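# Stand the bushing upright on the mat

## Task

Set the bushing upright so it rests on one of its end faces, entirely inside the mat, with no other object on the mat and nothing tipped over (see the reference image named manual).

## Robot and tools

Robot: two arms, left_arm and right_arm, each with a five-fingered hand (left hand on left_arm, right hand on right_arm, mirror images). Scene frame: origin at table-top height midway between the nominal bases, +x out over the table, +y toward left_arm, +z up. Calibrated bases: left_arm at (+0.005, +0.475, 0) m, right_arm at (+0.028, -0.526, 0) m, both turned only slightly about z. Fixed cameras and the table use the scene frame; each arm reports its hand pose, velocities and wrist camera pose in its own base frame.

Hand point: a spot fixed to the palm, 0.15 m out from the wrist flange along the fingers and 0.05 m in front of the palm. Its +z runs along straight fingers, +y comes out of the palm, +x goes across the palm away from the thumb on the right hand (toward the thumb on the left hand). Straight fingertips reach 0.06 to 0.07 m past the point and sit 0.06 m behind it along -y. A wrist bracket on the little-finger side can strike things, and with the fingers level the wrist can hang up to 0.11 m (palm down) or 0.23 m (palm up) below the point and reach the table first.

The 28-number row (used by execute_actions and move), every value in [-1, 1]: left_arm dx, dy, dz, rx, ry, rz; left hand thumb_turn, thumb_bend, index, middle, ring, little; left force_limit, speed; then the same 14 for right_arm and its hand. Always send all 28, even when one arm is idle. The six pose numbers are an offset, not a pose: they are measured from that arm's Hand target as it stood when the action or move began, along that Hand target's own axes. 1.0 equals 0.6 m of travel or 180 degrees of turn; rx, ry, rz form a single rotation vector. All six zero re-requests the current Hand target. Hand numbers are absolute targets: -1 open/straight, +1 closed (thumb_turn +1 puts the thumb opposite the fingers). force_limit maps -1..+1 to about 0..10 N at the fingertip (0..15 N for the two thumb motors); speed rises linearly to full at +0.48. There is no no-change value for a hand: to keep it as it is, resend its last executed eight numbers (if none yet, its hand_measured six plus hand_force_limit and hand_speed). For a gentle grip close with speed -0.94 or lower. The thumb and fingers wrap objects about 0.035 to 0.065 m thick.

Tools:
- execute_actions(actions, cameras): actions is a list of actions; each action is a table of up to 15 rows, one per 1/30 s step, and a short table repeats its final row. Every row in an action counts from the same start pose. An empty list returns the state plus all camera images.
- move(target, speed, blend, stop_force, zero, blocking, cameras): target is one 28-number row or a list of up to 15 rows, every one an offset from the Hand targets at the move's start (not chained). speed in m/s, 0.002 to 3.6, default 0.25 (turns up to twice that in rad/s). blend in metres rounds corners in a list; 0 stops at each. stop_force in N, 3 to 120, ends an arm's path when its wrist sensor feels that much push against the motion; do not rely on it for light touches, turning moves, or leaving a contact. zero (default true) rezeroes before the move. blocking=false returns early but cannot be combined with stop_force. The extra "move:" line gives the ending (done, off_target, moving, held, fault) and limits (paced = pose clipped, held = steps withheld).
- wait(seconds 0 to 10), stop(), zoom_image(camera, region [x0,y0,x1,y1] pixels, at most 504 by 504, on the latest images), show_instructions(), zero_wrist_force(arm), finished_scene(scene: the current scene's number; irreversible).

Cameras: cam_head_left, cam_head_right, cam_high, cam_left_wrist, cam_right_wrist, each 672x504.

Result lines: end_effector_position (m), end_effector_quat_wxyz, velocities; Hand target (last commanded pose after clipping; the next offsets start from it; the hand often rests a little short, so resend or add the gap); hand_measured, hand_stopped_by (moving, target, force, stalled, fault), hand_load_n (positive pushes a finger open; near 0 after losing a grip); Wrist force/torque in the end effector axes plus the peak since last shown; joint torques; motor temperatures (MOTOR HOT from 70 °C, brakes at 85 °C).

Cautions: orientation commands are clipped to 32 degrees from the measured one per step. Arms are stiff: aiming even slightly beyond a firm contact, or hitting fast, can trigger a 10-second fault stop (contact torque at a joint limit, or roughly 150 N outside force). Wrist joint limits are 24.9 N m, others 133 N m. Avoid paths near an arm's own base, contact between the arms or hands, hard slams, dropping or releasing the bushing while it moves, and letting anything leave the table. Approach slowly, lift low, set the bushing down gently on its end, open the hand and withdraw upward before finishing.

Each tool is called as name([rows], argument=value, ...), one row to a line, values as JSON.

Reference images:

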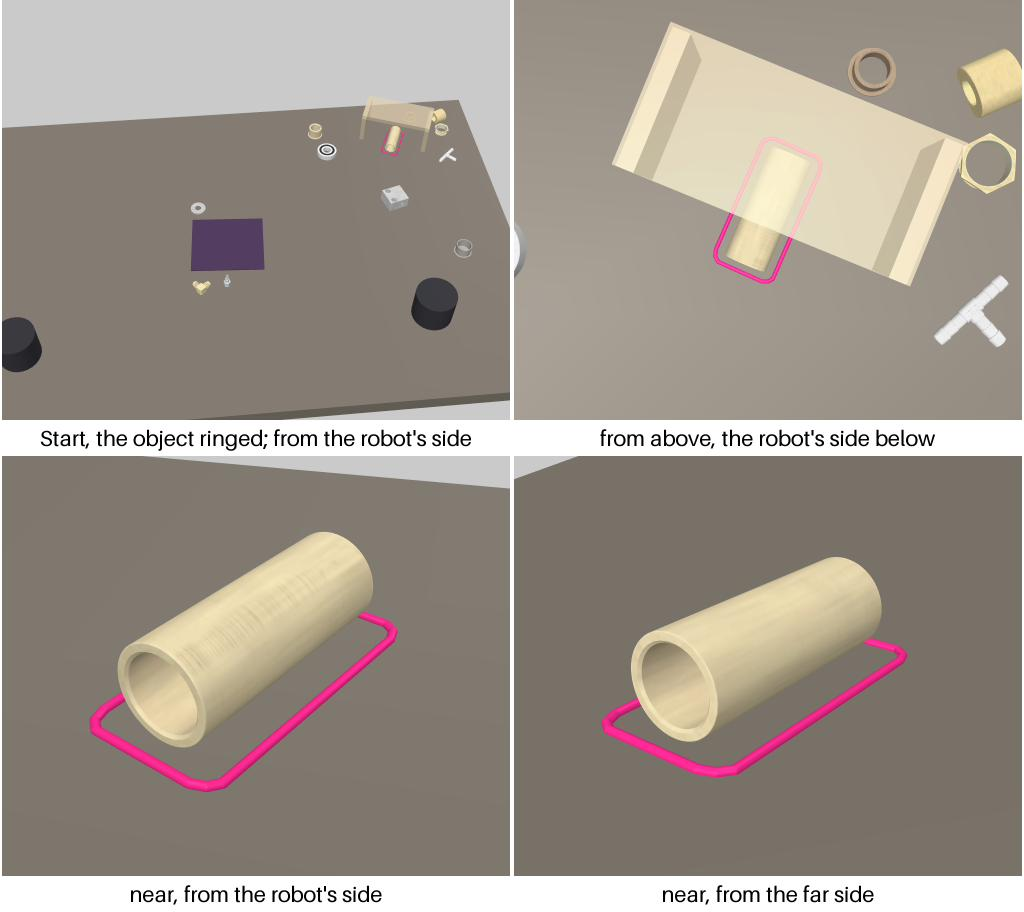

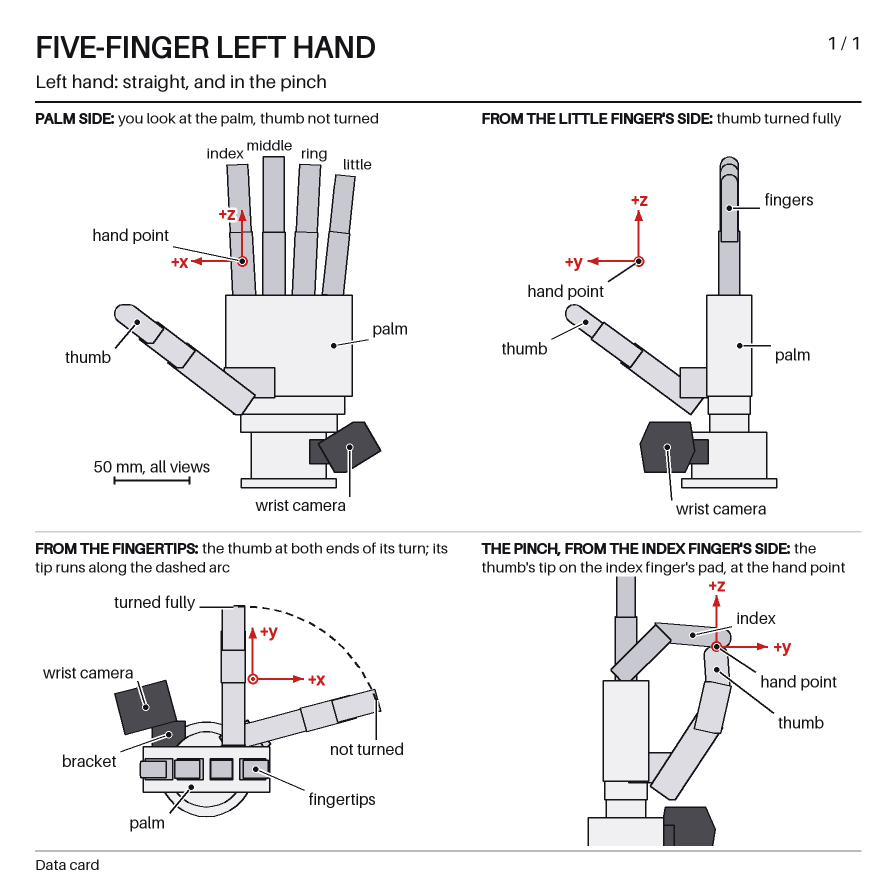

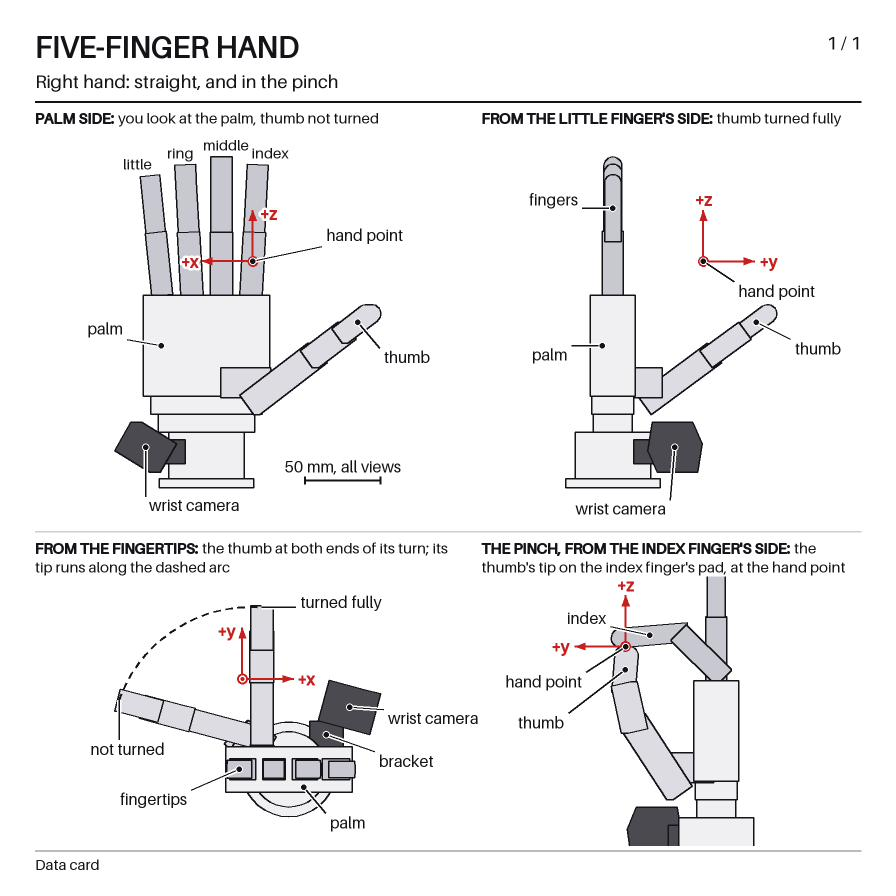

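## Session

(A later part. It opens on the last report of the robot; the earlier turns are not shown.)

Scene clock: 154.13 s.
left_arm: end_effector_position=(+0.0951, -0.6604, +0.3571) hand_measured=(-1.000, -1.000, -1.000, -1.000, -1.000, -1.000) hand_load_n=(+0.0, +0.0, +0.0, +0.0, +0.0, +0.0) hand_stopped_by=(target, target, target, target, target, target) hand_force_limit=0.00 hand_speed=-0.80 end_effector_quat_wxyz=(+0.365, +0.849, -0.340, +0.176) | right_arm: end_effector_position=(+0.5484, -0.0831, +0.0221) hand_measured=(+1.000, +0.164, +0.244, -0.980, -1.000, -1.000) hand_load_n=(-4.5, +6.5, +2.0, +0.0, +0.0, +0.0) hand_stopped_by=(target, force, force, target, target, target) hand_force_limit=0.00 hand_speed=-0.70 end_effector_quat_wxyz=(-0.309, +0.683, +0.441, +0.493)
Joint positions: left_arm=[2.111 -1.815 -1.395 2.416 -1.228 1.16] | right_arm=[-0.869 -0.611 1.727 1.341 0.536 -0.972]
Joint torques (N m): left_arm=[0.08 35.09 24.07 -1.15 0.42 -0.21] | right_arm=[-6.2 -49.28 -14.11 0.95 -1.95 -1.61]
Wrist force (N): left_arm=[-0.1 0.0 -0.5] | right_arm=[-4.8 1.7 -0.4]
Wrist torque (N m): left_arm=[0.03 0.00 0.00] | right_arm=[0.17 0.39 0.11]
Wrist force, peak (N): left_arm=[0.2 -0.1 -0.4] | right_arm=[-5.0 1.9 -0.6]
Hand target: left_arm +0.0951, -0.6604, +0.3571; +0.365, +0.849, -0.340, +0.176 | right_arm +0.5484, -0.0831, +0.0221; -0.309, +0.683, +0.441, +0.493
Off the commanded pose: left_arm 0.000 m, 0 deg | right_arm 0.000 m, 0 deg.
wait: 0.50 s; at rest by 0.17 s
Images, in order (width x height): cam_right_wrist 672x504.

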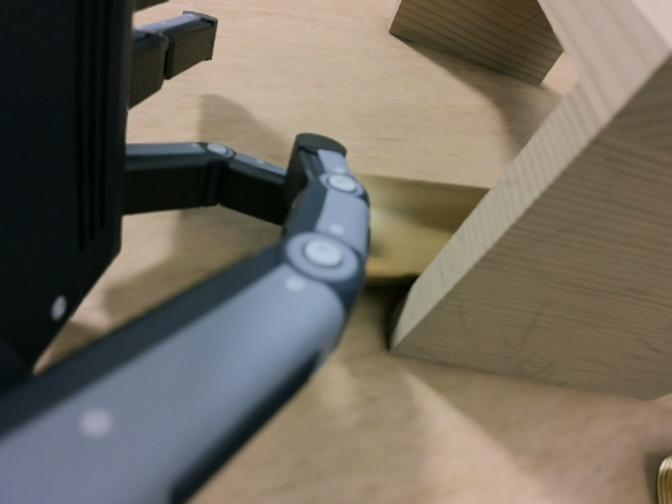

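move(target=[0,0,0,0,0,0,-1,-1,-1,-1,-1,-1,0,-0.8,0,0,0,0,0,0,1,0.7,0.7,-0.98,-1,-1,0.3,-0.7])

move(target=[0,0,0,0,0,0,-1,-1,-1,-1,-1,-1,0,-0.8,0.003,-0.06,0,0,0,0,1,0.7,0.7,-0.98,-1,-1,0.3,-0.7], speed=0.04, cameras=["cam_right_wrist","cam_head_left"])

zoom_image(camera="cam_head_left", region=[420, 230, 620, 400])

Scene clock: 156.87 s.
left_arm: end_effector_position=(+0.0951, -0.6604, +0.3571) hand_measured=(-1.000, -1.000, -1.000, -1.000, -1.000, -1.000) hand_load_n=(+0.0, +0.0, +0.0, +0.0, +0.0, +0.0) hand_stopped_by=(target, target, target, target, target, target) hand_force_limit=0.00 hand_speed=-0.80 end_effector_quat_wxyz=(+0.365, +0.849, -0.340, +0.176) | right_arm: end_effector_position=(+0.5484, -0.0831, +0.0221) hand_measured=(+1.000, +0.200, +0.296, -0.980, -1.000, -1.000) hand_load_n=(-6.5, +9.0, +5.5, +0.0, +0.0, -0.5) hand_stopped_by=(target, force, force, target, target, target) hand_force_limit=0.30 hand_speed=-0.70 end_effector_quat_wxyz=(-0.309, +0.683, +0.441, +0.493)
Joint positions: left_arm=[2.111 -1.815 -1.395 2.416 -1.228 1.16] | right_arm=[-0.869 -0.611 1.727 1.341 0.536 -0.972]
Joint torques (N m): left_arm=[0.36 34.9 24.08 -1.15 0.63 -0.27] | right_arm=[0.86 -40.57 -13.14 4.2 -3.23 -1.53]
Wrist force (N): left_arm=[-0.1 0.1 -0.2] | right_arm=[-4.5 1.3 -0.7]
Wrist torque (N m): left_arm=[0.03 0.01 -0.01] | right_arm=[0.16 0.39 0.12]
Wrist force, peak (N): left_arm=[-0.3 -0.2 -0.6] | right_arm=[-5.1 1.9 -0.8]
Hand target: left_arm +0.0951, -0.6604, +0.3571; +0.365, +0.849, -0.340, +0.176 | right_arm +0.5484, -0.0831, +0.0221; -0.309, +0.683, +0.441, +0.493
Off the commanded pose: left_arm 0.000 m, 0 deg | right_arm 0.000 m, 0 deg.
move: done

Scene clock: 158.07 s.
left_arm: end_effector_position=(+0.0951, -0.6604, +0.3571) hand_measured=(-1.000, -1.000, -1.000, -1.000, -1.000, -1.000) hand_load_n=(+0.0, +0.0, +0.0, +0.0, +0.0, +0.0) hand_stopped_by=(target, target, target, target, target, target) hand_force_limit=0.00 hand_speed=-0.80 end_effector_quat_wxyz=(+0.365, +0.849, -0.340, +0.176) | right_arm: end_effector_position=(+0.5159, -0.0675, +0.0234) hand_measured=(+1.000, +0.200, +0.296, -0.980, -1.000, -1.000) hand_load_n=(-7.0, +9.5, +5.5, +0.0, +0.5, +0.0) hand_stopped_by=(target, force, force, target, target, target) hand_force_limit=0.30 hand_speed=-0.70 end_effector_quat_wxyz=(-0.309, +0.683, +0.441, +0.493)
Joint positions: left_arm=[2.111 -1.815 -1.395 2.416 -1.228 1.16] | right_arm=[-0.903 -0.648 1.849 1.29 0.563 -1.013]
Joint torques (N m): left_arm=[-0.25 35.12 24.5 -1.16 0.63 -0.35] | right_arm=[10.08 -35.67 -13.22 4.12 -2.74 1.35]
Wrist force (N): left_arm=[0.0 0.0 -0.2] | right_arm=[-3.7 2.0 -1.1]
Wrist torque (N m): left_arm=[0.01 -0.01 0.00] | right_arm=[0.25 0.37 0.21]
Wrist force, peak (N): left_arm=[0.0 -0.5 -0.3] | right_arm=[-4.7 2.6 -0.7]
Hand target: left_arm +0.0951, -0.6604, +0.3571; +0.365, +0.849, -0.340, +0.176 | right_arm +0.5160, -0.0674, +0.0234; -0.309, +0.683, +0.441, +0.493
Off the commanded pose: left_arm 0.000 m, 0 deg | right_arm 0.000 m, 0 deg.
move: done
Images, in order (width x height): cam_head_left 672x504, cam_right_wrist 672x504.

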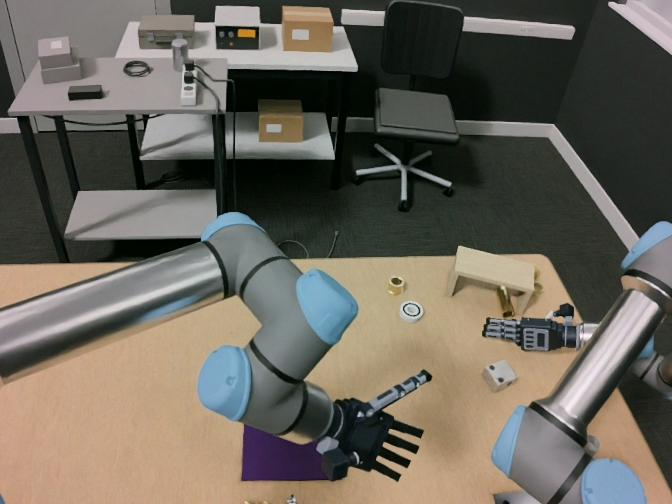

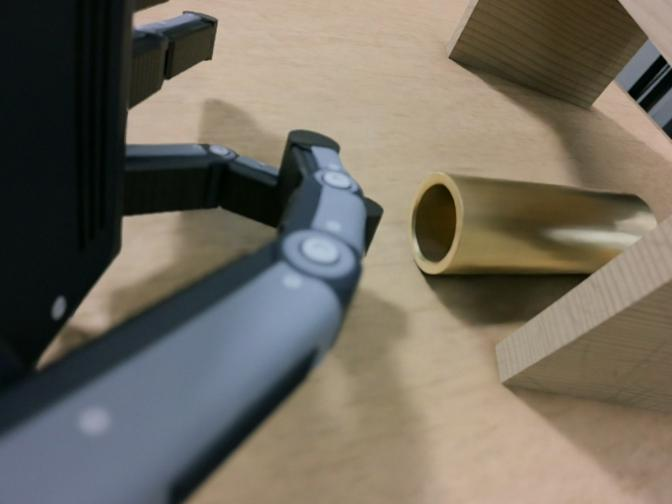

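Scaled by 2.520 from the camera's 672x504 image, which has a finer 960x720 frame.

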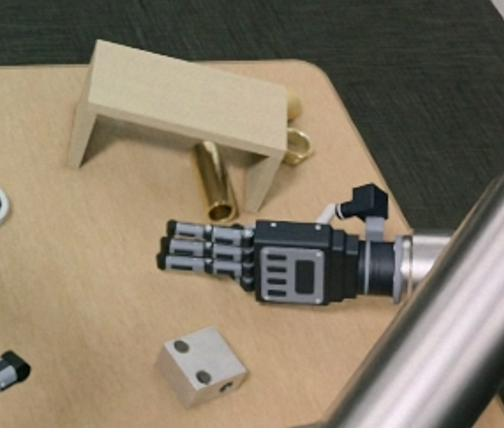

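execute_actions(actions=[], cameras=["cam_head_left","cam_right_wrist","cam_high"])

Scene clock: 165.67 s.
left_arm: end_effector_position=(+0.0951, -0.6604, +0.3571) hand_measured=(-1.000, -1.000, -1.000, -1.000, -1.000, -1.000) hand_load_n=(+0.0, +0.0, +0.0, +0.0, +0.0, +0.0) hand_stopped_by=(target, target, target, target, target, target) hand_force_limit=0.00 hand_speed=-0.80 end_effector_quat_wxyz=(+0.365, +0.849, -0.340, +0.176) | right_arm: end_effector_position=(+0.5160, -0.0674, +0.0234) hand_measured=(+1.000, +0.200, +0.296, -0.980, -1.000, -1.000) hand_load_n=(-7.0, +9.0, +6.0, +0.0, +0.5, +0.0) hand_stopped_by=(target, force, force, target, target, target) hand_force_limit=0.30 hand_speed=-0.70 end_effector_quat_wxyz=(-0.309, +0.683, +0.441, +0.493)
Joint positions: left_arm=[2.111 -1.815 -1.395 2.416 -1.228 1.16] | right_arm=[-0.903 -0.648 1.849 1.29 0.563 -1.013]
Joint velocities: within noise
Joint torques (N m): left_arm=[-0.43 35.73 25.14 -0.93 0.67 -0.18] | right_arm=[8.82 -36.94 -1.36 3.87 -2.79 1.26]
Motor temperatures (°C): left_arm=[25 23 28 45 39 38] | right_arm=[33 42 38 44 35 37]
Wrist force (N): left_arm=[0.0 0.1 -0.3] | right_arm=[-3.7 1.6 -0.9]
Wrist torque (N m): left_arm=[0.03 -0.01 0.01] | right_arm=[0.17 0.37 0.19]
Wrist force, peak (N): left_arm=[0.3 -0.4 -0.6] | right_arm=[-4.3 1.6 -1.1]
Hand target: left_arm +0.0951, -0.6604, +0.3571; +0.365, +0.849, -0.340, +0.176 | right_arm +0.5160, -0.0674, +0.0234; -0.309, +0.683, +0.441, +0.493
Off the commanded pose: left_arm 0.000 m, 0 deg | right_arm 0.000 m, 0 deg.
Images, in order (width x height): cam_head_left 672x504, cam_high 672x504, cam_right_wrist 672x504.

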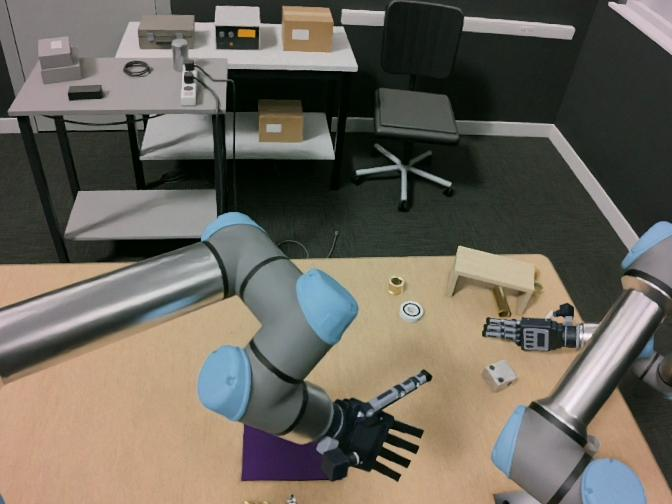

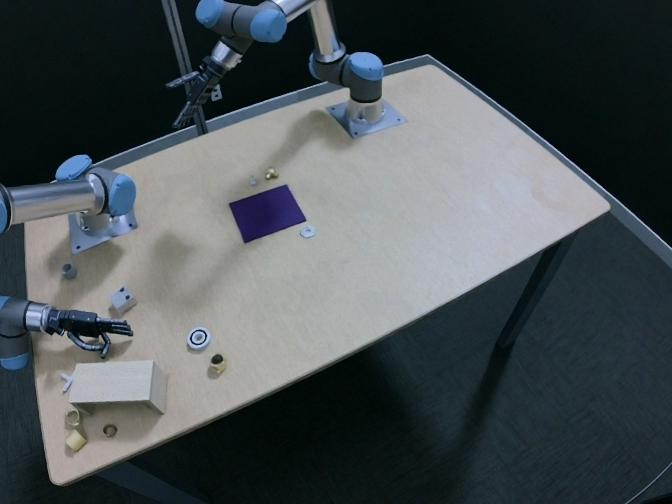

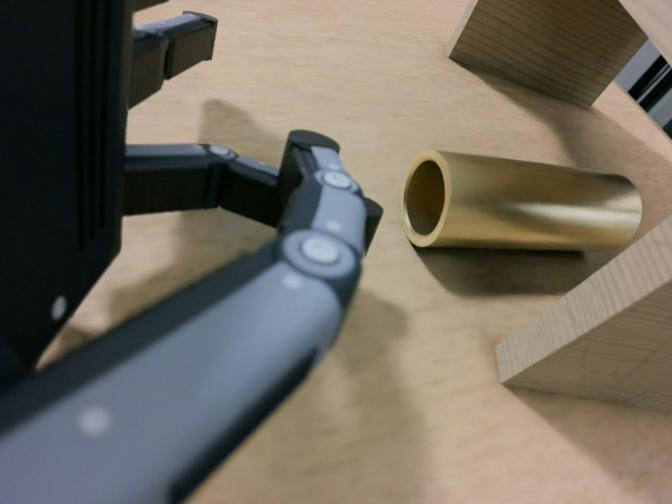

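move(target=[0,0,0,0,0,0,-1,-1,-1,-1,-1,-1,0,-0.8, 0,0.0102,-0.0064,0.0946,0.0013,-0.0322, 1,-0.2,0,-1,-1,-1,0.3,0], speed=0.1, cameras=["cam_right_wrist"])

Scene clock: 173.00 s.
left_arm: end_effector_position=(+0.0951, -0.6604, +0.3571) hand_measured=(-1.000, -1.000, -1.000, -1.000, -1.000, -1.000) hand_load_n=(-0.5, +0.0, +0.0, +0.0, +0.0, +0.0) hand_stopped_by=(target, target, target, target, target, target) hand_force_limit=0.00 hand_speed=-0.80 end_effector_quat_wxyz=(+0.365, +0.849, -0.340, +0.176) | right_arm: end_effector_position=(+0.5200, -0.0732, +0.0247) hand_measured=(+1.000, -0.200, +0.000, -1.000, -1.000, -1.000) hand_load_n=(+0.0, +0.0, +0.0, +0.0, -0.5, +0.0) hand_stopped_by=(target, target, target, target, target, target) hand_force_limit=0.30 hand_speed=0.00 end_effector_quat_wxyz=(-0.383, +0.606, +0.542, +0.439)
Joint positions: left_arm=[2.111 -1.815 -1.395 2.416 -1.228 1.16] | right_arm=[-0.852 -0.561 1.629 1.601 0.787 -1.237]
Joint torques (N m): left_arm=[0.12 36.79 24.59 -0.99 0.56 -0.34] | right_arm=[-7.42 -54.84 -2.29 -0.64 -2.82 1.32]
Wrist force (N): left_arm=[-0.1 -0.1 -0.3] | right_arm=[-3.9 1.7 -0.6]
Wrist torque (N m): left_arm=[0.00 0.00 0.01] | right_arm=[0.18 0.40 0.13]
Wrist force, peak (N): left_arm=[0.1 -0.1 -0.7] | right_arm=[-4.1 1.9 -1.4]
Hand target: left_arm +0.0951, -0.6604, +0.3571; +0.365, +0.849, -0.340, +0.176 | right_arm +0.5200, -0.0733, +0.0247; -0.382, +0.606, +0.542, +0.439
Off the commanded pose: left_arm 0.000 m, 0 deg | right_arm 0.000 m, 0 deg.
move: done
Images, in order (width x height): cam_right_wrist 672x504.

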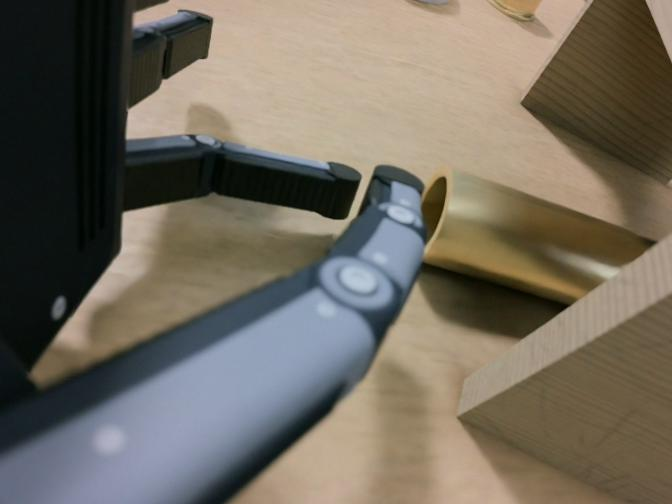

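move([
  [0,0,0,0,0,0,-1,-1,-1,-1,-1,-1,0,-0.8, 0,0,0,0,0,0, 1,-0.6,0,-1,-1,-1,0.3,0.3],
  [0,0,0,0,0,0,-1,-1,-1,-1,-1,-1,0,-0.8, 0,0.075,0,0,0,0, 1,-0.6,0,-1,-1,-1,0.3,0.3],
], speed=0.08, cameras=["cam_right_wrist"])

Scene clock: 176.20 s.
left_arm: end_effector_position=(+0.0951, -0.6604, +0.3571) hand_measured=(-1.000, -1.000, -1.000, -1.000, -1.000, -1.000) hand_load_n=(+0.0, +0.0, +0.0, +0.0, +0.0, +0.0) hand_stopped_by=(target, target, target, target, target, target) hand_force_limit=0.00 hand_speed=-0.80 end_effector_quat_wxyz=(+0.365, +0.849, -0.340, +0.176) | right_arm: end_effector_position=(+0.5637, -0.0784, +0.0248) hand_measured=(+1.000, -0.010, +0.000, -1.000, -1.000, -1.000) hand_load_n=(-11.5, -30.5, +0.0, +0.0, +0.0, +0.0) hand_stopped_by=(target, target, target, target, target, target) hand_force_limit=0.30 hand_speed=0.30 end_effector_quat_wxyz=(-0.383, +0.606, +0.543, +0.437)
Joint positions: left_arm=[2.111 -1.815 -1.395 2.416 -1.228 1.16] | right_arm=[-0.796 -0.51 1.479 1.673 0.741 -1.199]
Joint torques (N m): left_arm=[-0.86 37.01 26.17 -1.06 0.46 -0.27] | right_arm=[-5.65 -56.54 -24.36 -1.71 -12.16 -2.11]
Wrist force (N): left_arm=[0.0 0.1 -0.1] | right_arm=[6.4 -60.0 -3.1]
Wrist torque (N m): left_arm=[0.03 -0.01 0.00] | right_arm=[-2.52 0.08 -0.51]
Wrist force, peak (N): left_arm=[-0.2 -0.1 -0.6] | right_arm=[4.9 -81.8 -11.0]
Hand target: left_arm +0.0951, -0.6604, +0.3571; +0.365, +0.849, -0.340, +0.176 | right_arm +0.5646, -0.0786, +0.0252; -0.382, +0.606, +0.542, +0.439
Off the commanded pose: left_arm 0.000 m, 0 deg | right_arm 0.001 m, 0 deg.
move: done
Images, in order (width x height): cam_right_wrist 672x504.

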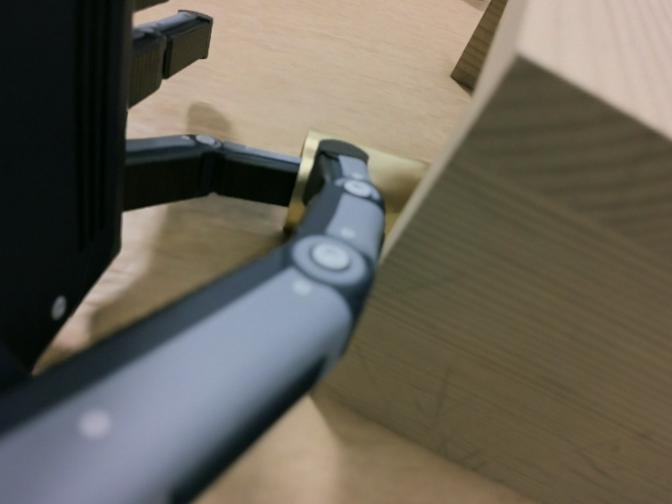

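move([
  [0,0,0,0,0,0,-1,-1,-1,-1,-1,-1,0,-0.8, 0,-0.006,0,0,0,0, 1,0.1,0,-1,-1,-1,0.3,0],
  [0,0,0,0,0,0,-1,-1,-1,-1,-1,-1,0,-0.8, 0,-0.006,0,0,0,0, 1,0.8,0.8,-1,-1,-1,-0.1,-0.7],
], speed=0.05, cameras=["cam_right_wrist"])

wait(seconds=1, cameras=["cam_right_wrist"])

Scene clock: 178.80 s.
left_arm: end_effector_position=(+0.0951, -0.6604, +0.3571) hand_measured=(-1.000, -1.000, -1.000, -1.000, -1.000, -1.000) hand_load_n=(+0.0, +0.0, +0.0, +0.0, +0.0, +0.0) hand_stopped_by=(target, target, target, target, target, target) hand_force_limit=0.00 hand_speed=-0.80 end_effector_quat_wxyz=(+0.365, +0.849, -0.340, +0.176) | right_arm: end_effector_position=(+0.5611, -0.0782, +0.0252) hand_measured=(+1.000, +0.236, +0.244, -1.000, -1.000, -1.000) hand_load_n=(-4.0, +6.5, +3.5, +0.0, +0.0, +0.0) hand_stopped_by=(target, force, force, target, target, target) hand_force_limit=-0.10 hand_speed=-0.70 end_effector_quat_wxyz=(-0.382, +0.606, +0.542, +0.439)
Joint positions: left_arm=[2.111 -1.815 -1.395 2.416 -1.228 1.16] | right_arm=[-0.801 -0.515 1.491 1.667 0.741 -1.202]
Joint torques (N m): left_arm=[-0.06 35.53 25.09 -1.28 0.46 -0.36] | right_arm=[6.71 -44.07 -16.16 4.35 -2.41 0.38]
Wrist force (N): left_arm=[0.1 -0.3 -0.4] | right_arm=[-5.4 1.0 1.6]
Wrist torque (N m): left_arm=[-0.01 -0.03 0.02] | right_arm=[-0.03 0.42 0.14]
Wrist force, peak (N): left_arm=[-0.1 0.1 -0.7] | right_arm=[6.0 -60.4 -1.6]
Hand target: left_arm +0.0951, -0.6604, +0.3571; +0.365, +0.849, -0.340, +0.176 | right_arm +0.5611, -0.0782, +0.0252; -0.382, +0.606, +0.542, +0.439
Off the commanded pose: left_arm 0.000 m, 0 deg | right_arm 0.000 m, 0 deg.
move: done
Images, in order (width x height): cam_right_wrist 672x504.

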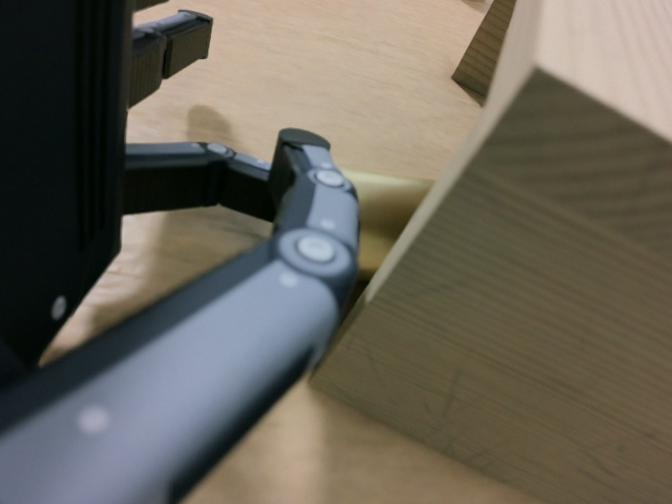

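Scene clock: 179.80 s.
left_arm: end_effector_position=(+0.0951, -0.6604, +0.3571) hand_measured=(-1.000, -1.000, -1.000, -1.000, -1.000, -1.000) hand_load_n=(+0.0, +0.0, -0.5, +0.0, +0.0, +0.0) hand_stopped_by=(target, target, target, target, target, target) hand_force_limit=0.00 hand_speed=-0.80 end_effector_quat_wxyz=(+0.365, +0.849, -0.340, +0.176) | right_arm: end_effector_position=(+0.5611, -0.0782, +0.0252) hand_measured=(+1.000, +0.236, +0.244, -1.000, -1.000, -1.000) hand_load_n=(-3.5, +6.5, +3.5, +0.0, +0.0, +0.0) hand_stopped_by=(target, force, force, target, target, target) hand_force_limit=-0.10 hand_speed=-0.70 end_effector_quat_wxyz=(-0.382, +0.606, +0.542, +0.439)
Joint positions: left_arm=[2.111 -1.815 -1.395 2.416 -1.228 1.16] | right_arm=[-0.801 -0.515 1.491 1.667 0.741 -1.202]
Joint torques (N m): left_arm=[0.18 36.3 25.68 -1.11 0.32 -0.34] | right_arm=[7.01 -44.09 -15.19 4.5 -2.77 0.4]
Wrist force (N): left_arm=[0.0 0.0 -0.2] | right_arm=[-5.2 0.9 1.3]
Wrist torque (N m): left_arm=[0.01 -0.01 0.00] | right_arm=[-0.02 0.41 0.15]
Wrist force, peak (N): left_arm=[-0.4 0.5 -0.1] | right_arm=[-5.9 1.1 1.4]
Hand target: left_arm +0.0951, -0.6604, +0.3571; +0.365, +0.849, -0.340, +0.176 | right_arm +0.5611, -0.0782, +0.0252; -0.382, +0.606, +0.542, +0.439
Off the commanded pose: left_arm 0.000 m, 0 deg | right_arm 0.000 m, 0 deg.
wait: 1.00 s; at rest by 0.17 s
Images, in order (width x height): cam_right_wrist 672x504.

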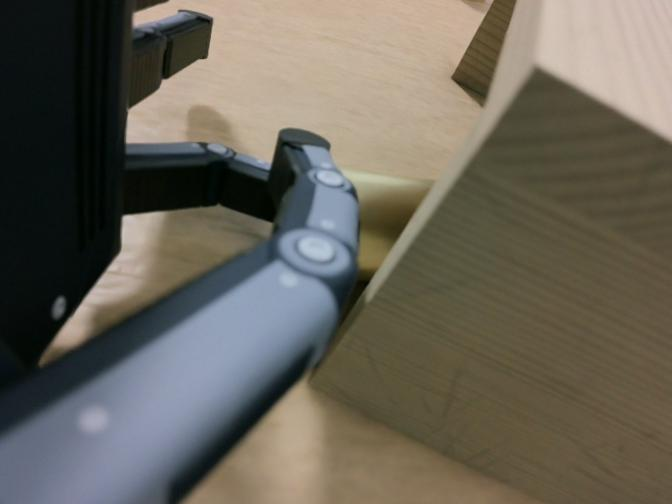

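move(target=[0,0,0,0,0,0,-1,-1,-1,-1,-1,-1,0,-0.8, 0,-0.05,0,0,0,0, 1,0.8,0.8,-1,-1,-1,-0.1,-0.7], speed=0.06, cameras=["cam_right_wrist"])

Scene clock: 184.30 s.
left_arm: end_effector_position=(+0.0951, -0.6604, +0.3571) hand_measured=(-1.000, -1.000, -1.000, -1.000, -1.000, -1.000) hand_load_n=(+0.0, +0.0, +0.0, +0.0, +0.0, +0.0) hand_stopped_by=(target, target, target, target, target, target) hand_force_limit=0.00 hand_speed=-0.80 end_effector_quat_wxyz=(+0.365, +0.849, -0.340, +0.176) | right_arm: end_effector_position=(+0.5313, -0.0747, +0.0249) hand_measured=(+1.000, +0.236, +0.244, -1.000, -1.000, -1.000) hand_load_n=(-4.0, +6.5, +3.5, +0.0, +0.0, +0.0) hand_stopped_by=(target, force, force, target, target, target) hand_force_limit=-0.10 hand_speed=-0.70 end_effector_quat_wxyz=(-0.382, +0.606, +0.542, +0.439)
Joint positions: left_arm=[2.111 -1.815 -1.395 2.416 -1.228 1.16] | right_arm=[-0.837 -0.549 1.592 1.619 0.773 -1.227]
Joint torques (N m): left_arm=[0.11 35.56 25.9 -1.09 0.48 -0.28] | right_arm=[8.52 -41.67 -8.85 4.17 -2.77 1.48]
Wrist force (N): left_arm=[-0.2 0.1 -0.3] | right_arm=[-5.2 0.4 1.4]
Wrist torque (N m): left_arm=[0.04 0.01 -0.01] | right_arm=[-0.05 0.42 0.11]
Wrist force, peak (N): left_arm=[-0.2 -0.6 -0.4] | right_arm=[-5.5 2.3 1.9]
Hand target: left_arm +0.0951, -0.6604, +0.3571; +0.365, +0.849, -0.340, +0.176 | right_arm +0.5313, -0.0746, +0.0248; -0.382, +0.606, +0.542, +0.439
Off the commanded pose: left_arm 0.000 m, 0 deg | right_arm 0.000 m, 0 deg.
move: done
Images, in order (width x height): cam_right_wrist 672x504.

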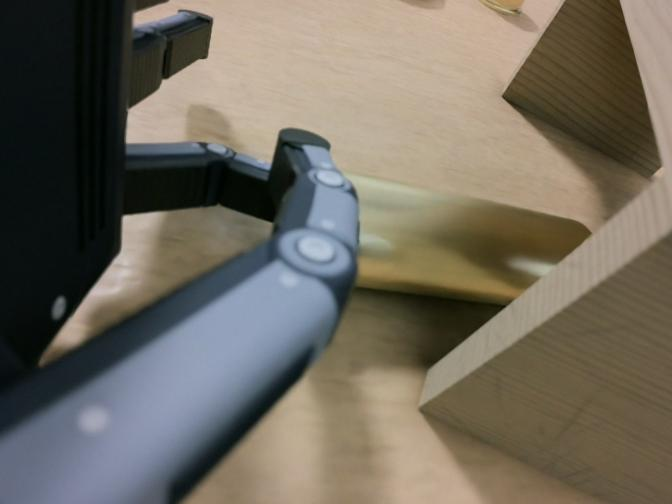

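move([
  [0,0,0,0,0,0,-1,-1,-1,-1,-1,-1,0,-0.8, 0.016,-0.05,-0.005,0,0,0, 1,0.8,0.8,-1,-1,-1,-0.1,-0.7],
  [0,0,0,0,0,0,-1,-1,-1,-1,-1,-1,0,-0.8, 0.03,-0.095,-0.010,0,0,0, 1,0.8,0.8,-1,-1,-1,-0.1,-0.7],
], speed=0.08, blend=0.01, cameras=["cam_right_wrist","cam_high"])

Scene clock: 187.97 s.
left_arm: end_effector_position=(+0.0951, -0.6604, +0.3571) hand_measured=(-1.000, -1.000, -1.000, -1.000, -1.000, -1.000) hand_load_n=(+0.0, +0.0, +0.0, +0.0, +0.0, +0.0) hand_stopped_by=(target, target, target, target, target, target) hand_force_limit=0.00 hand_speed=-0.80 end_effector_quat_wxyz=(+0.365, +0.849, -0.340, +0.176) | right_arm: end_effector_position=(+0.4745, -0.0677, +0.0431) hand_measured=(+1.000, +0.236, +0.244, -1.000, -1.000, -1.000) hand_load_n=(-4.0, +6.5, +3.0, +0.0, +0.0, +0.0) hand_stopped_by=(target, force, force, target, target, target) hand_force_limit=-0.10 hand_speed=-0.70 end_effector_quat_wxyz=(-0.382, +0.606, +0.542, +0.439)
Joint positions: left_arm=[2.111 -1.815 -1.395 2.416 -1.228 1.16] | right_arm=[-0.918 -0.645 1.782 1.559 0.845 -1.277]
Joint torques (N m): left_arm=[0.31 36.99 25.91 -1.13 0.51 -0.39] | right_arm=[5.83 -40.82 -3.55 4.21 -2.75 1.52]
Wrist force (N): left_arm=[0.1 0.1 -0.5] | right_arm=[-4.8 0.9 0.9]
Wrist torque (N m): left_arm=[0.05 -0.02 0.01] | right_arm=[-0.03 0.48 0.09]
Wrist force, peak (N): left_arm=[-0.1 -0.4 -0.6] | right_arm=[-5.8 2.2 1.8]
Hand target: left_arm +0.0951, -0.6604, +0.3571; +0.365, +0.849, -0.340, +0.176 | right_arm +0.4745, -0.0677, +0.0431; -0.382, +0.606, +0.542, +0.439
Off the commanded pose: left_arm 0.000 m, 0 deg | right_arm 0.000 m, 0 deg.
move: done
Images, in order (width x height): cam_high 672x504, cam_right_wrist 672x504.

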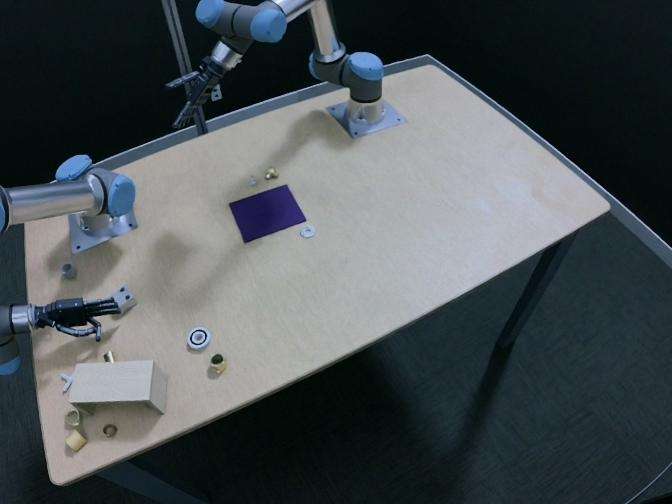

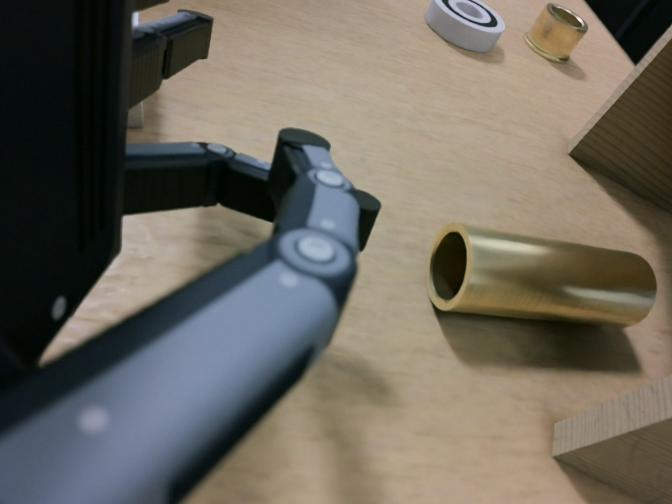

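move([
  [0,0,0,0,0,0,-1,-1,-1,-1,-1,-1,0,-0.8, -0.0347,0.0297,-0.008,0.0683,0.0009,-0.0233, 1,0,0,-1,-1,-1,0.3,0.3],
  [0,0,0,0,0,0,-1,-1,-1,-1,-1,-1,0,-0.8, -0.0285,0.1108,0.0097,0.0683,0.0009,-0.0233, 1,0,0,-1,-1,-1,0.3,0.3],
], speed=0.08, cameras=["cam_right_wrist"])

Scene clock: 195.77 s.
left_arm: end_effector_position=(+0.0951, -0.6604, +0.3571) hand_measured=(-1.000, -1.000, -1.000, -1.000, -1.000, -1.000) hand_load_n=(+0.0, +0.0, +0.0, +0.0, +0.0, +0.0) hand_stopped_by=(target, target, target, target, target, target) hand_force_limit=0.00 hand_speed=-0.80 end_effector_quat_wxyz=(+0.365, +0.849, -0.340, +0.176) | right_arm: end_effector_position=(+0.5407, -0.0756, +0.0258) hand_measured=(+1.000, +0.000, +0.000, -1.000, -1.000, -1.000) hand_load_n=(+0.0, +0.0, +0.0, +0.0, +0.0, -0.5) hand_stopped_by=(target, target, target, target, target, target) hand_force_limit=0.30 hand_speed=0.30 end_effector_quat_wxyz=(-0.430, +0.541, +0.607, +0.393)
Joint positions: left_arm=[2.111 -1.815 -1.395 2.416 -1.228 1.16] | right_arm=[-0.776 -0.473 1.395 1.804 0.923 -1.323]
Joint torques (N m): left_arm=[0.46 37.08 26.64 -1.22 0.48 -0.21] | right_arm=[-4.5 -58.39 -13.87 -0.54 2.05 -1.65]
Wrist force (N): left_arm=[0.1 -0.1 -0.1] | right_arm=[-4.6 1.4 0.9]
Wrist torque (N m): left_arm=[0.00 -0.02 0.01] | right_arm=[0.04 0.45 0.04]
Wrist force, peak (N): left_arm=[-0.4 -0.2 -0.7] | right_arm=[-4.8 1.2 1.2]
Hand target: left_arm +0.0951, -0.6604, +0.3571; +0.365, +0.849, -0.340, +0.176 | right_arm +0.5407, -0.0756, +0.0259; -0.430, +0.541, +0.607, +0.393
Off the commanded pose: left_arm 0.000 m, 0 deg | right_arm 0.000 m, 0 deg.
move: done
Images, in order (width x height): cam_right_wrist 672x504.

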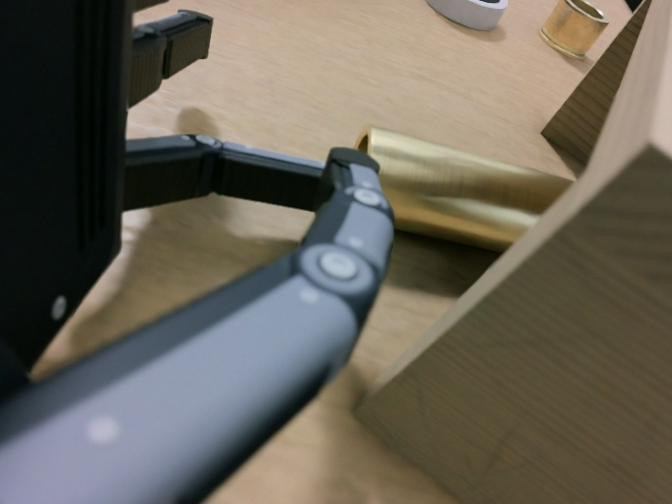

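move([
  [0,0,0,0,0,0,-1,-1,-1,-1,-1,-1,0,-0.8, 0,-0.03,0,0,0,0, 1,0,0,-1,-1,-1,0.3,0.3],
  [0,0,0,0,0,0,-1,-1,-1,-1,-1,-1,0,-0.8, 0.004,-0.0097,0.010,0.0526,0.0007,-0.0179, 1,0,0,-1,-1,-1,0.3,0.3],
], speed=0.1, cameras=["cam_right_wrist"])

Scene clock: 203.53 s.
left_arm: end_effector_position=(+0.0951, -0.6604, +0.3571) hand_measured=(-1.000, -1.000, -1.000, -1.000, -1.000, -1.000) hand_load_n=(+0.0, +0.0, +0.0, +0.0, +0.0, +0.0) hand_stopped_by=(target, target, target, target, target, target) hand_force_limit=0.00 hand_speed=-0.80 end_effector_quat_wxyz=(+0.365, +0.849, -0.340, +0.176) | right_arm: end_effector_position=(+0.5342, -0.0698, +0.0261) hand_measured=(+1.000, +0.000, +0.000, -1.000, -1.000, -1.000) hand_load_n=(+0.0, +0.0, +0.0, +0.0, +0.0, +0.0) hand_stopped_by=(target, target, target, target, target, target) hand_force_limit=0.30 hand_speed=0.30 end_effector_quat_wxyz=(-0.462, +0.486, +0.652, +0.354)
Joint positions: left_arm=[2.111 -1.815 -1.395 2.416 -1.228 1.16] | right_arm=[-0.733 -0.432 1.294 1.897 1.044 -1.384]
Joint torques (N m): left_arm=[-0.57 37.5 27.35 -1.17 0.46 -0.44] | right_arm=[-8.26 -61.23 -5.88 -1.04 -2.24 1.14]
Wrist force (N): left_arm=[0.2 -0.1 0.1] | right_arm=[-4.5 0.9 0.9]
Wrist torque (N m): left_arm=[-0.01 -0.03 0.02] | right_arm=[-0.03 0.45 0.13]
Wrist force, peak (N): left_arm=[-0.6 -0.5 -0.2] | right_arm=[-4.9 1.1 0.9]
Hand target: left_arm +0.0951, -0.6604, +0.3571; +0.365, +0.849, -0.340, +0.176 | right_arm +0.5342, -0.0698, +0.0261; -0.462, +0.486, +0.652, +0.354
Off the commanded pose: left_arm 0.000 m, 0 deg | right_arm 0.000 m, 0 deg.
move: done
Images, in order (width x height): cam_right_wrist 672x504.

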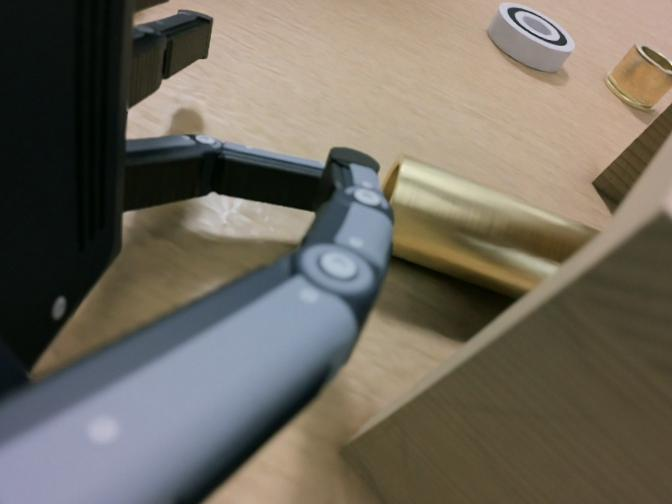

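move([
  [0,0,0,0,0,0,-1,-1,-1,-1,-1,-1,0,-0.8, -0.001,0.060,0.0005,0,0,0, 1,-0.1,0,-1,-1,-1,0.3,0.3],
], speed=0.06, cameras=["cam_right_wrist"])

move([
  [0,0,0,0,0,0,-1,-1,-1,-1,-1,-1,0,-0.8, 0,0.0,0,0,0,0, 1,0.8,0.8,-1,-1,-1,0.3,-0.7],
], speed=0.06, cameras=["cam_right_wrist"])

Scene clock: 206.90 s.
left_arm: end_effector_position=(+0.0951, -0.6604, +0.3571) hand_measured=(-1.000, -1.000, -1.000, -1.000, -1.000, -1.000) hand_load_n=(+0.0, +0.0, +0.0, +0.0, +0.0, +0.0) hand_stopped_by=(target, target, target, target, target, target) hand_force_limit=0.00 hand_speed=-0.80 end_effector_quat_wxyz=(+0.365, +0.849, -0.340, +0.176) | right_arm: end_effector_position=(+0.5445, -0.0655, +0.0203) hand_measured=(+1.000, -0.090, +0.000, -1.000, -1.000, -1.000) hand_load_n=(-17.0, -27.0, +0.0, +0.0, +0.0, +0.0) hand_stopped_by=(target, target, target, target, target, target) hand_force_limit=0.30 hand_speed=0.30 end_effector_quat_wxyz=(-0.478, +0.467, +0.673, +0.317)
Joint positions: left_arm=[2.111 -1.815 -1.395 2.416 -1.228 1.16] | right_arm=[-0.686 -0.388 1.182 1.955 1.098 -1.363]
Joint torques (N m): left_arm=[-0.63 36.2 27.14 -1.13 0.52 -0.45] | right_arm=[-15.19 -60.35 -21.74 -3.61 -11.82 -0.69]
Wrist force (N): left_arm=[-0.4 -0.1 -0.5] | right_arm=[33.2 -58.5 42.9]
Wrist torque (N m): left_arm=[0.01 0.03 -0.01] | right_arm=[-3.64 -1.97 -0.58]
Wrist force, peak (N): left_arm=[0.0 -0.2 -0.7] | right_arm=[0.2 -115.3 -19.5]
Hand target: left_arm +0.0951, -0.6604, +0.3571; +0.365, +0.849, -0.340, +0.176 | right_arm +0.5688, -0.0597, +0.0259; -0.462, +0.486, +0.652, +0.354
Off the commanded pose: left_arm 0.000 m, 0 deg | right_arm 0.026 m, 6 deg.
move: off_target (right_arm)
Images, in order (width x height): cam_right_wrist 672x504.

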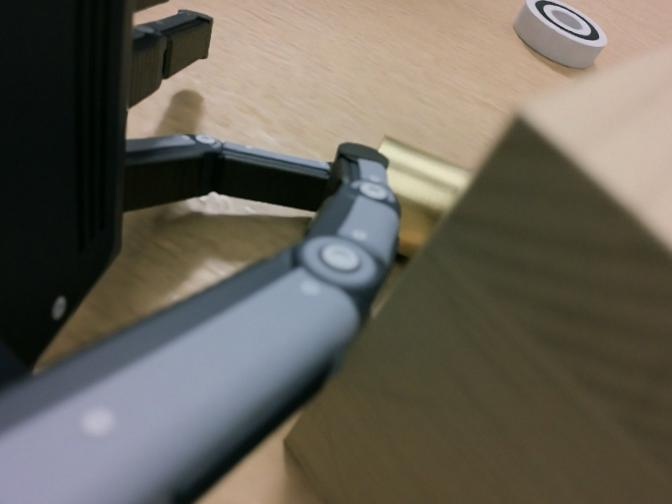

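Scene clock: 209.27 s.
left_arm: end_effector_position=(+0.0951, -0.6604, +0.3571) hand_measured=(-1.000, -1.000, -1.000, -1.000, -1.000, -1.000) hand_load_n=(+0.0, +0.0, +0.0, +0.0, +0.0, +0.0) hand_stopped_by=(target, target, target, target, target, target) hand_force_limit=0.00 hand_speed=-0.80 end_effector_quat_wxyz=(+0.365, +0.849, -0.340, +0.176) | right_arm: end_effector_position=(+0.5598, -0.0614, +0.0235) hand_measured=(+1.000, +0.794, +0.438, -1.000, -1.000, -1.000) hand_load_n=(-6.0, +7.5, +1.5, +0.0, +0.0, +0.0) hand_stopped_by=(target, target, force, target, target, target) hand_force_limit=0.30 hand_speed=-0.70 end_effector_quat_wxyz=(-0.468, +0.479, +0.660, +0.340)
Joint positions: left_arm=[2.111 -1.815 -1.395 2.416 -1.228 1.16] | right_arm=[-0.684 -0.387 1.181 1.954 1.035 -1.362]
Joint torques (N m): left_arm=[-0.56 35.5 27.45 -1.25 0.48 -0.59] | right_arm=[24.08 -53.02 -27.41 -0.27 -11.97 0.26]
Wrist force (N): left_arm=[0.0 0.0 -0.2] | right_arm=[-5.2 -58.5 1.0]
Wrist torque (N m): left_arm=[0.01 -0.01 0.00] | right_arm=[-3.63 0.46 -0.64]
Wrist force, peak (N): left_arm=[-0.3 -0.4 -0.4] | right_arm=[32.9 -58.0 43.2]
Hand target: left_arm +0.0951, -0.6604, +0.3571; +0.365, +0.849, -0.340, +0.176 | right_arm +0.5688, -0.0597, +0.0259; -0.462, +0.486, +0.652, +0.354
Off the commanded pose: left_arm 0.000 m, 0 deg | right_arm 0.009 m, 2 deg.
move: off_target (right_arm)
Images, in order (width x height): cam_right_wrist 672x504.

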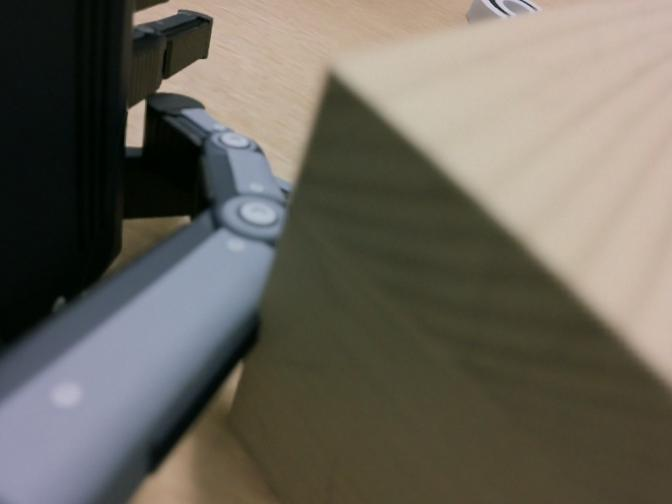

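move([
  [0,0,0,0,0,0,-1,-1,-1,-1,-1,-1,0,-0.8, 0,-0.03,0,0,0,0, 1,0.8,0.8,-1,-1,-1,0.3,-0.7],
  [0,0,0,0,0,0,-1,-1,-1,-1,-1,-1,0,-0.8, 0.015,-0.11,0,0,0,0, 1,0,0,-1,-1,-1,0.3,0.3],
], speed=0.08, cameras=["cam_right_wrist","cam_high"])

Scene clock: 213.57 s.
left_arm: end_effector_position=(+0.0951, -0.6604, +0.3571) hand_measured=(-1.000, -1.000, -1.000, -1.000, -1.000, -1.000) hand_load_n=(+0.0, +0.0, +0.0, +0.0, +0.0, +0.0) hand_stopped_by=(target, target, target, target, target, target) hand_force_limit=0.00 hand_speed=-0.80 end_effector_quat_wxyz=(+0.365, +0.849, -0.340, +0.176) | right_arm: end_effector_position=(+0.5045, -0.0753, +0.0336) hand_measured=(+1.000, +0.000, +0.000, -1.000, -1.000, -1.000) hand_load_n=(+0.0, +0.0, +0.0, +0.0, +0.0, +0.0) hand_stopped_by=(target, target, target, target, target, target) hand_force_limit=0.30 hand_speed=0.30 end_effector_quat_wxyz=(-0.462, +0.486, +0.652, +0.354)
Joint positions: left_arm=[2.111 -1.815 -1.395 2.416 -1.228 1.16] | right_arm=[-0.774 -0.482 1.393 1.857 1.082 -1.401]
Joint torques (N m): left_arm=[-0.52 36.66 26.95 -1.08 0.5 -0.31] | right_arm=[9.45 -46.02 -4.72 3.67 -1.5 1.45]
Wrist force (N): left_arm=[0.0 0.2 -0.1] | right_arm=[-1.5 2.4 0.7]
Wrist torque (N m): left_arm=[0.03 -0.01 0.00] | right_arm=[0.21 -0.02 0.34]
Wrist force, peak (N): left_arm=[0.0 0.4 -0.5] | right_arm=[-5.0 -58.7 0.9]
Hand target: left_arm +0.0951, -0.6604, +0.3571; +0.365, +0.849, -0.340, +0.176 | right_arm +0.5045, -0.0753, +0.0336; -0.462, +0.486, +0.652, +0.354
Off the commanded pose: left_arm 0.000 m, 0 deg | right_arm 0.000 m, 0 deg.
move: done
Images, in order (width x height): cam_high 672x504, cam_right_wrist 672x504.

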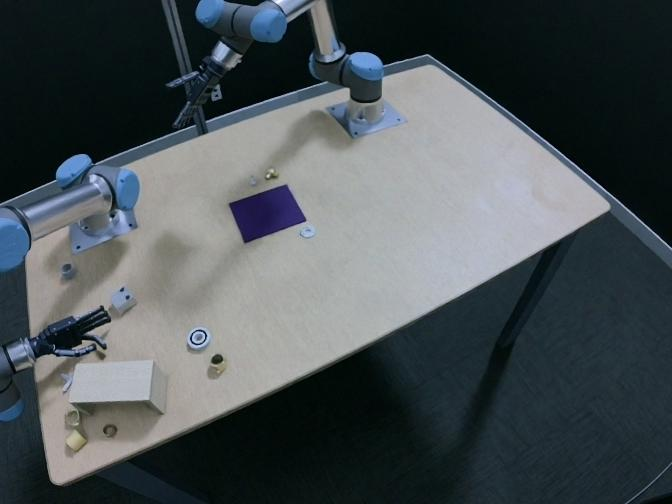

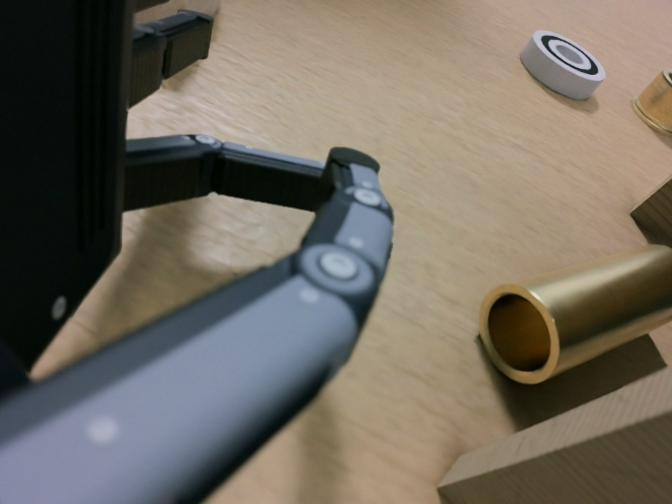

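move(target=[0,0,0,0,0,0,-1,-1,-1,-1,-1,-1,0,-0.8, 0.0667,0.081,0.0525,-0.205,-0.0028,0.0698, 1,0.9,0,-1,-1,-1,0.5,0.3], speed=0.15, cameras=["cam_right_wrist"])

Scene clock: 233.30 s.
left_arm: end_effector_position=(+0.0951, -0.6604, +0.3571) hand_measured=(-1.000, -1.000, -1.000, -1.000, -1.000, -1.000) hand_load_n=(+0.0, +0.0, +0.0, +0.0, +0.0, +0.0) hand_stopped_by=(target, target, target, target, target, target) hand_force_limit=0.00 hand_speed=-0.80 end_effector_quat_wxyz=(+0.365, +0.849, -0.340, +0.176) | right_arm: end_effector_position=(+0.5389, -0.0208, +0.0619) hand_measured=(+1.000, +0.780, +0.000, -1.000, -1.000, -1.000) hand_load_n=(+0.5, +18.5, +2.0, +0.0, +0.0, +0.0) hand_stopped_by=(target, force, target, target, target, target) hand_force_limit=0.50 hand_speed=0.30 end_effector_quat_wxyz=(-0.318, +0.675, +0.453, +0.487)
Joint positions: left_arm=[2.111 -1.815 -1.395 2.416 -1.228 1.16] | right_arm=[-0.786 -0.736 1.84 1.298 0.5 -0.909]
Joint torques (N m): left_arm=[-0.13 35.64 27.53 -1.19 0.41 -0.37] | right_arm=[-7.96 -37.26 -9.94 1.33 -0.65 0.62]
Wrist force (N): left_arm=[0.1 -0.2 -0.2] | right_arm=[-1.8 2.6 0.6]
Wrist torque (N m): left_arm=[-0.03 -0.02 0.01] | right_arm=[0.22 0.04 0.34]
Wrist force, peak (N): left_arm=[-0.4 -0.3 -0.7] | right_arm=[-1.5 3.0 0.7]
Hand target: left_arm +0.0951, -0.6604, +0.3571; +0.365, +0.849, -0.340, +0.176 | right_arm +0.5390, -0.0209, +0.0619; -0.318, +0.676, +0.453, +0.488
Off the commanded pose: left_arm 0.000 m, 0 deg | right_arm 0.000 m, 0 deg.
move: done
Images, in order (width x height): cam_right_wrist 672x504.

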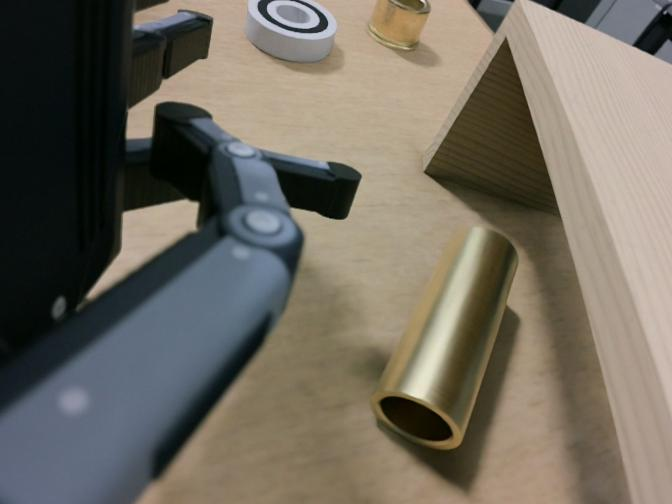

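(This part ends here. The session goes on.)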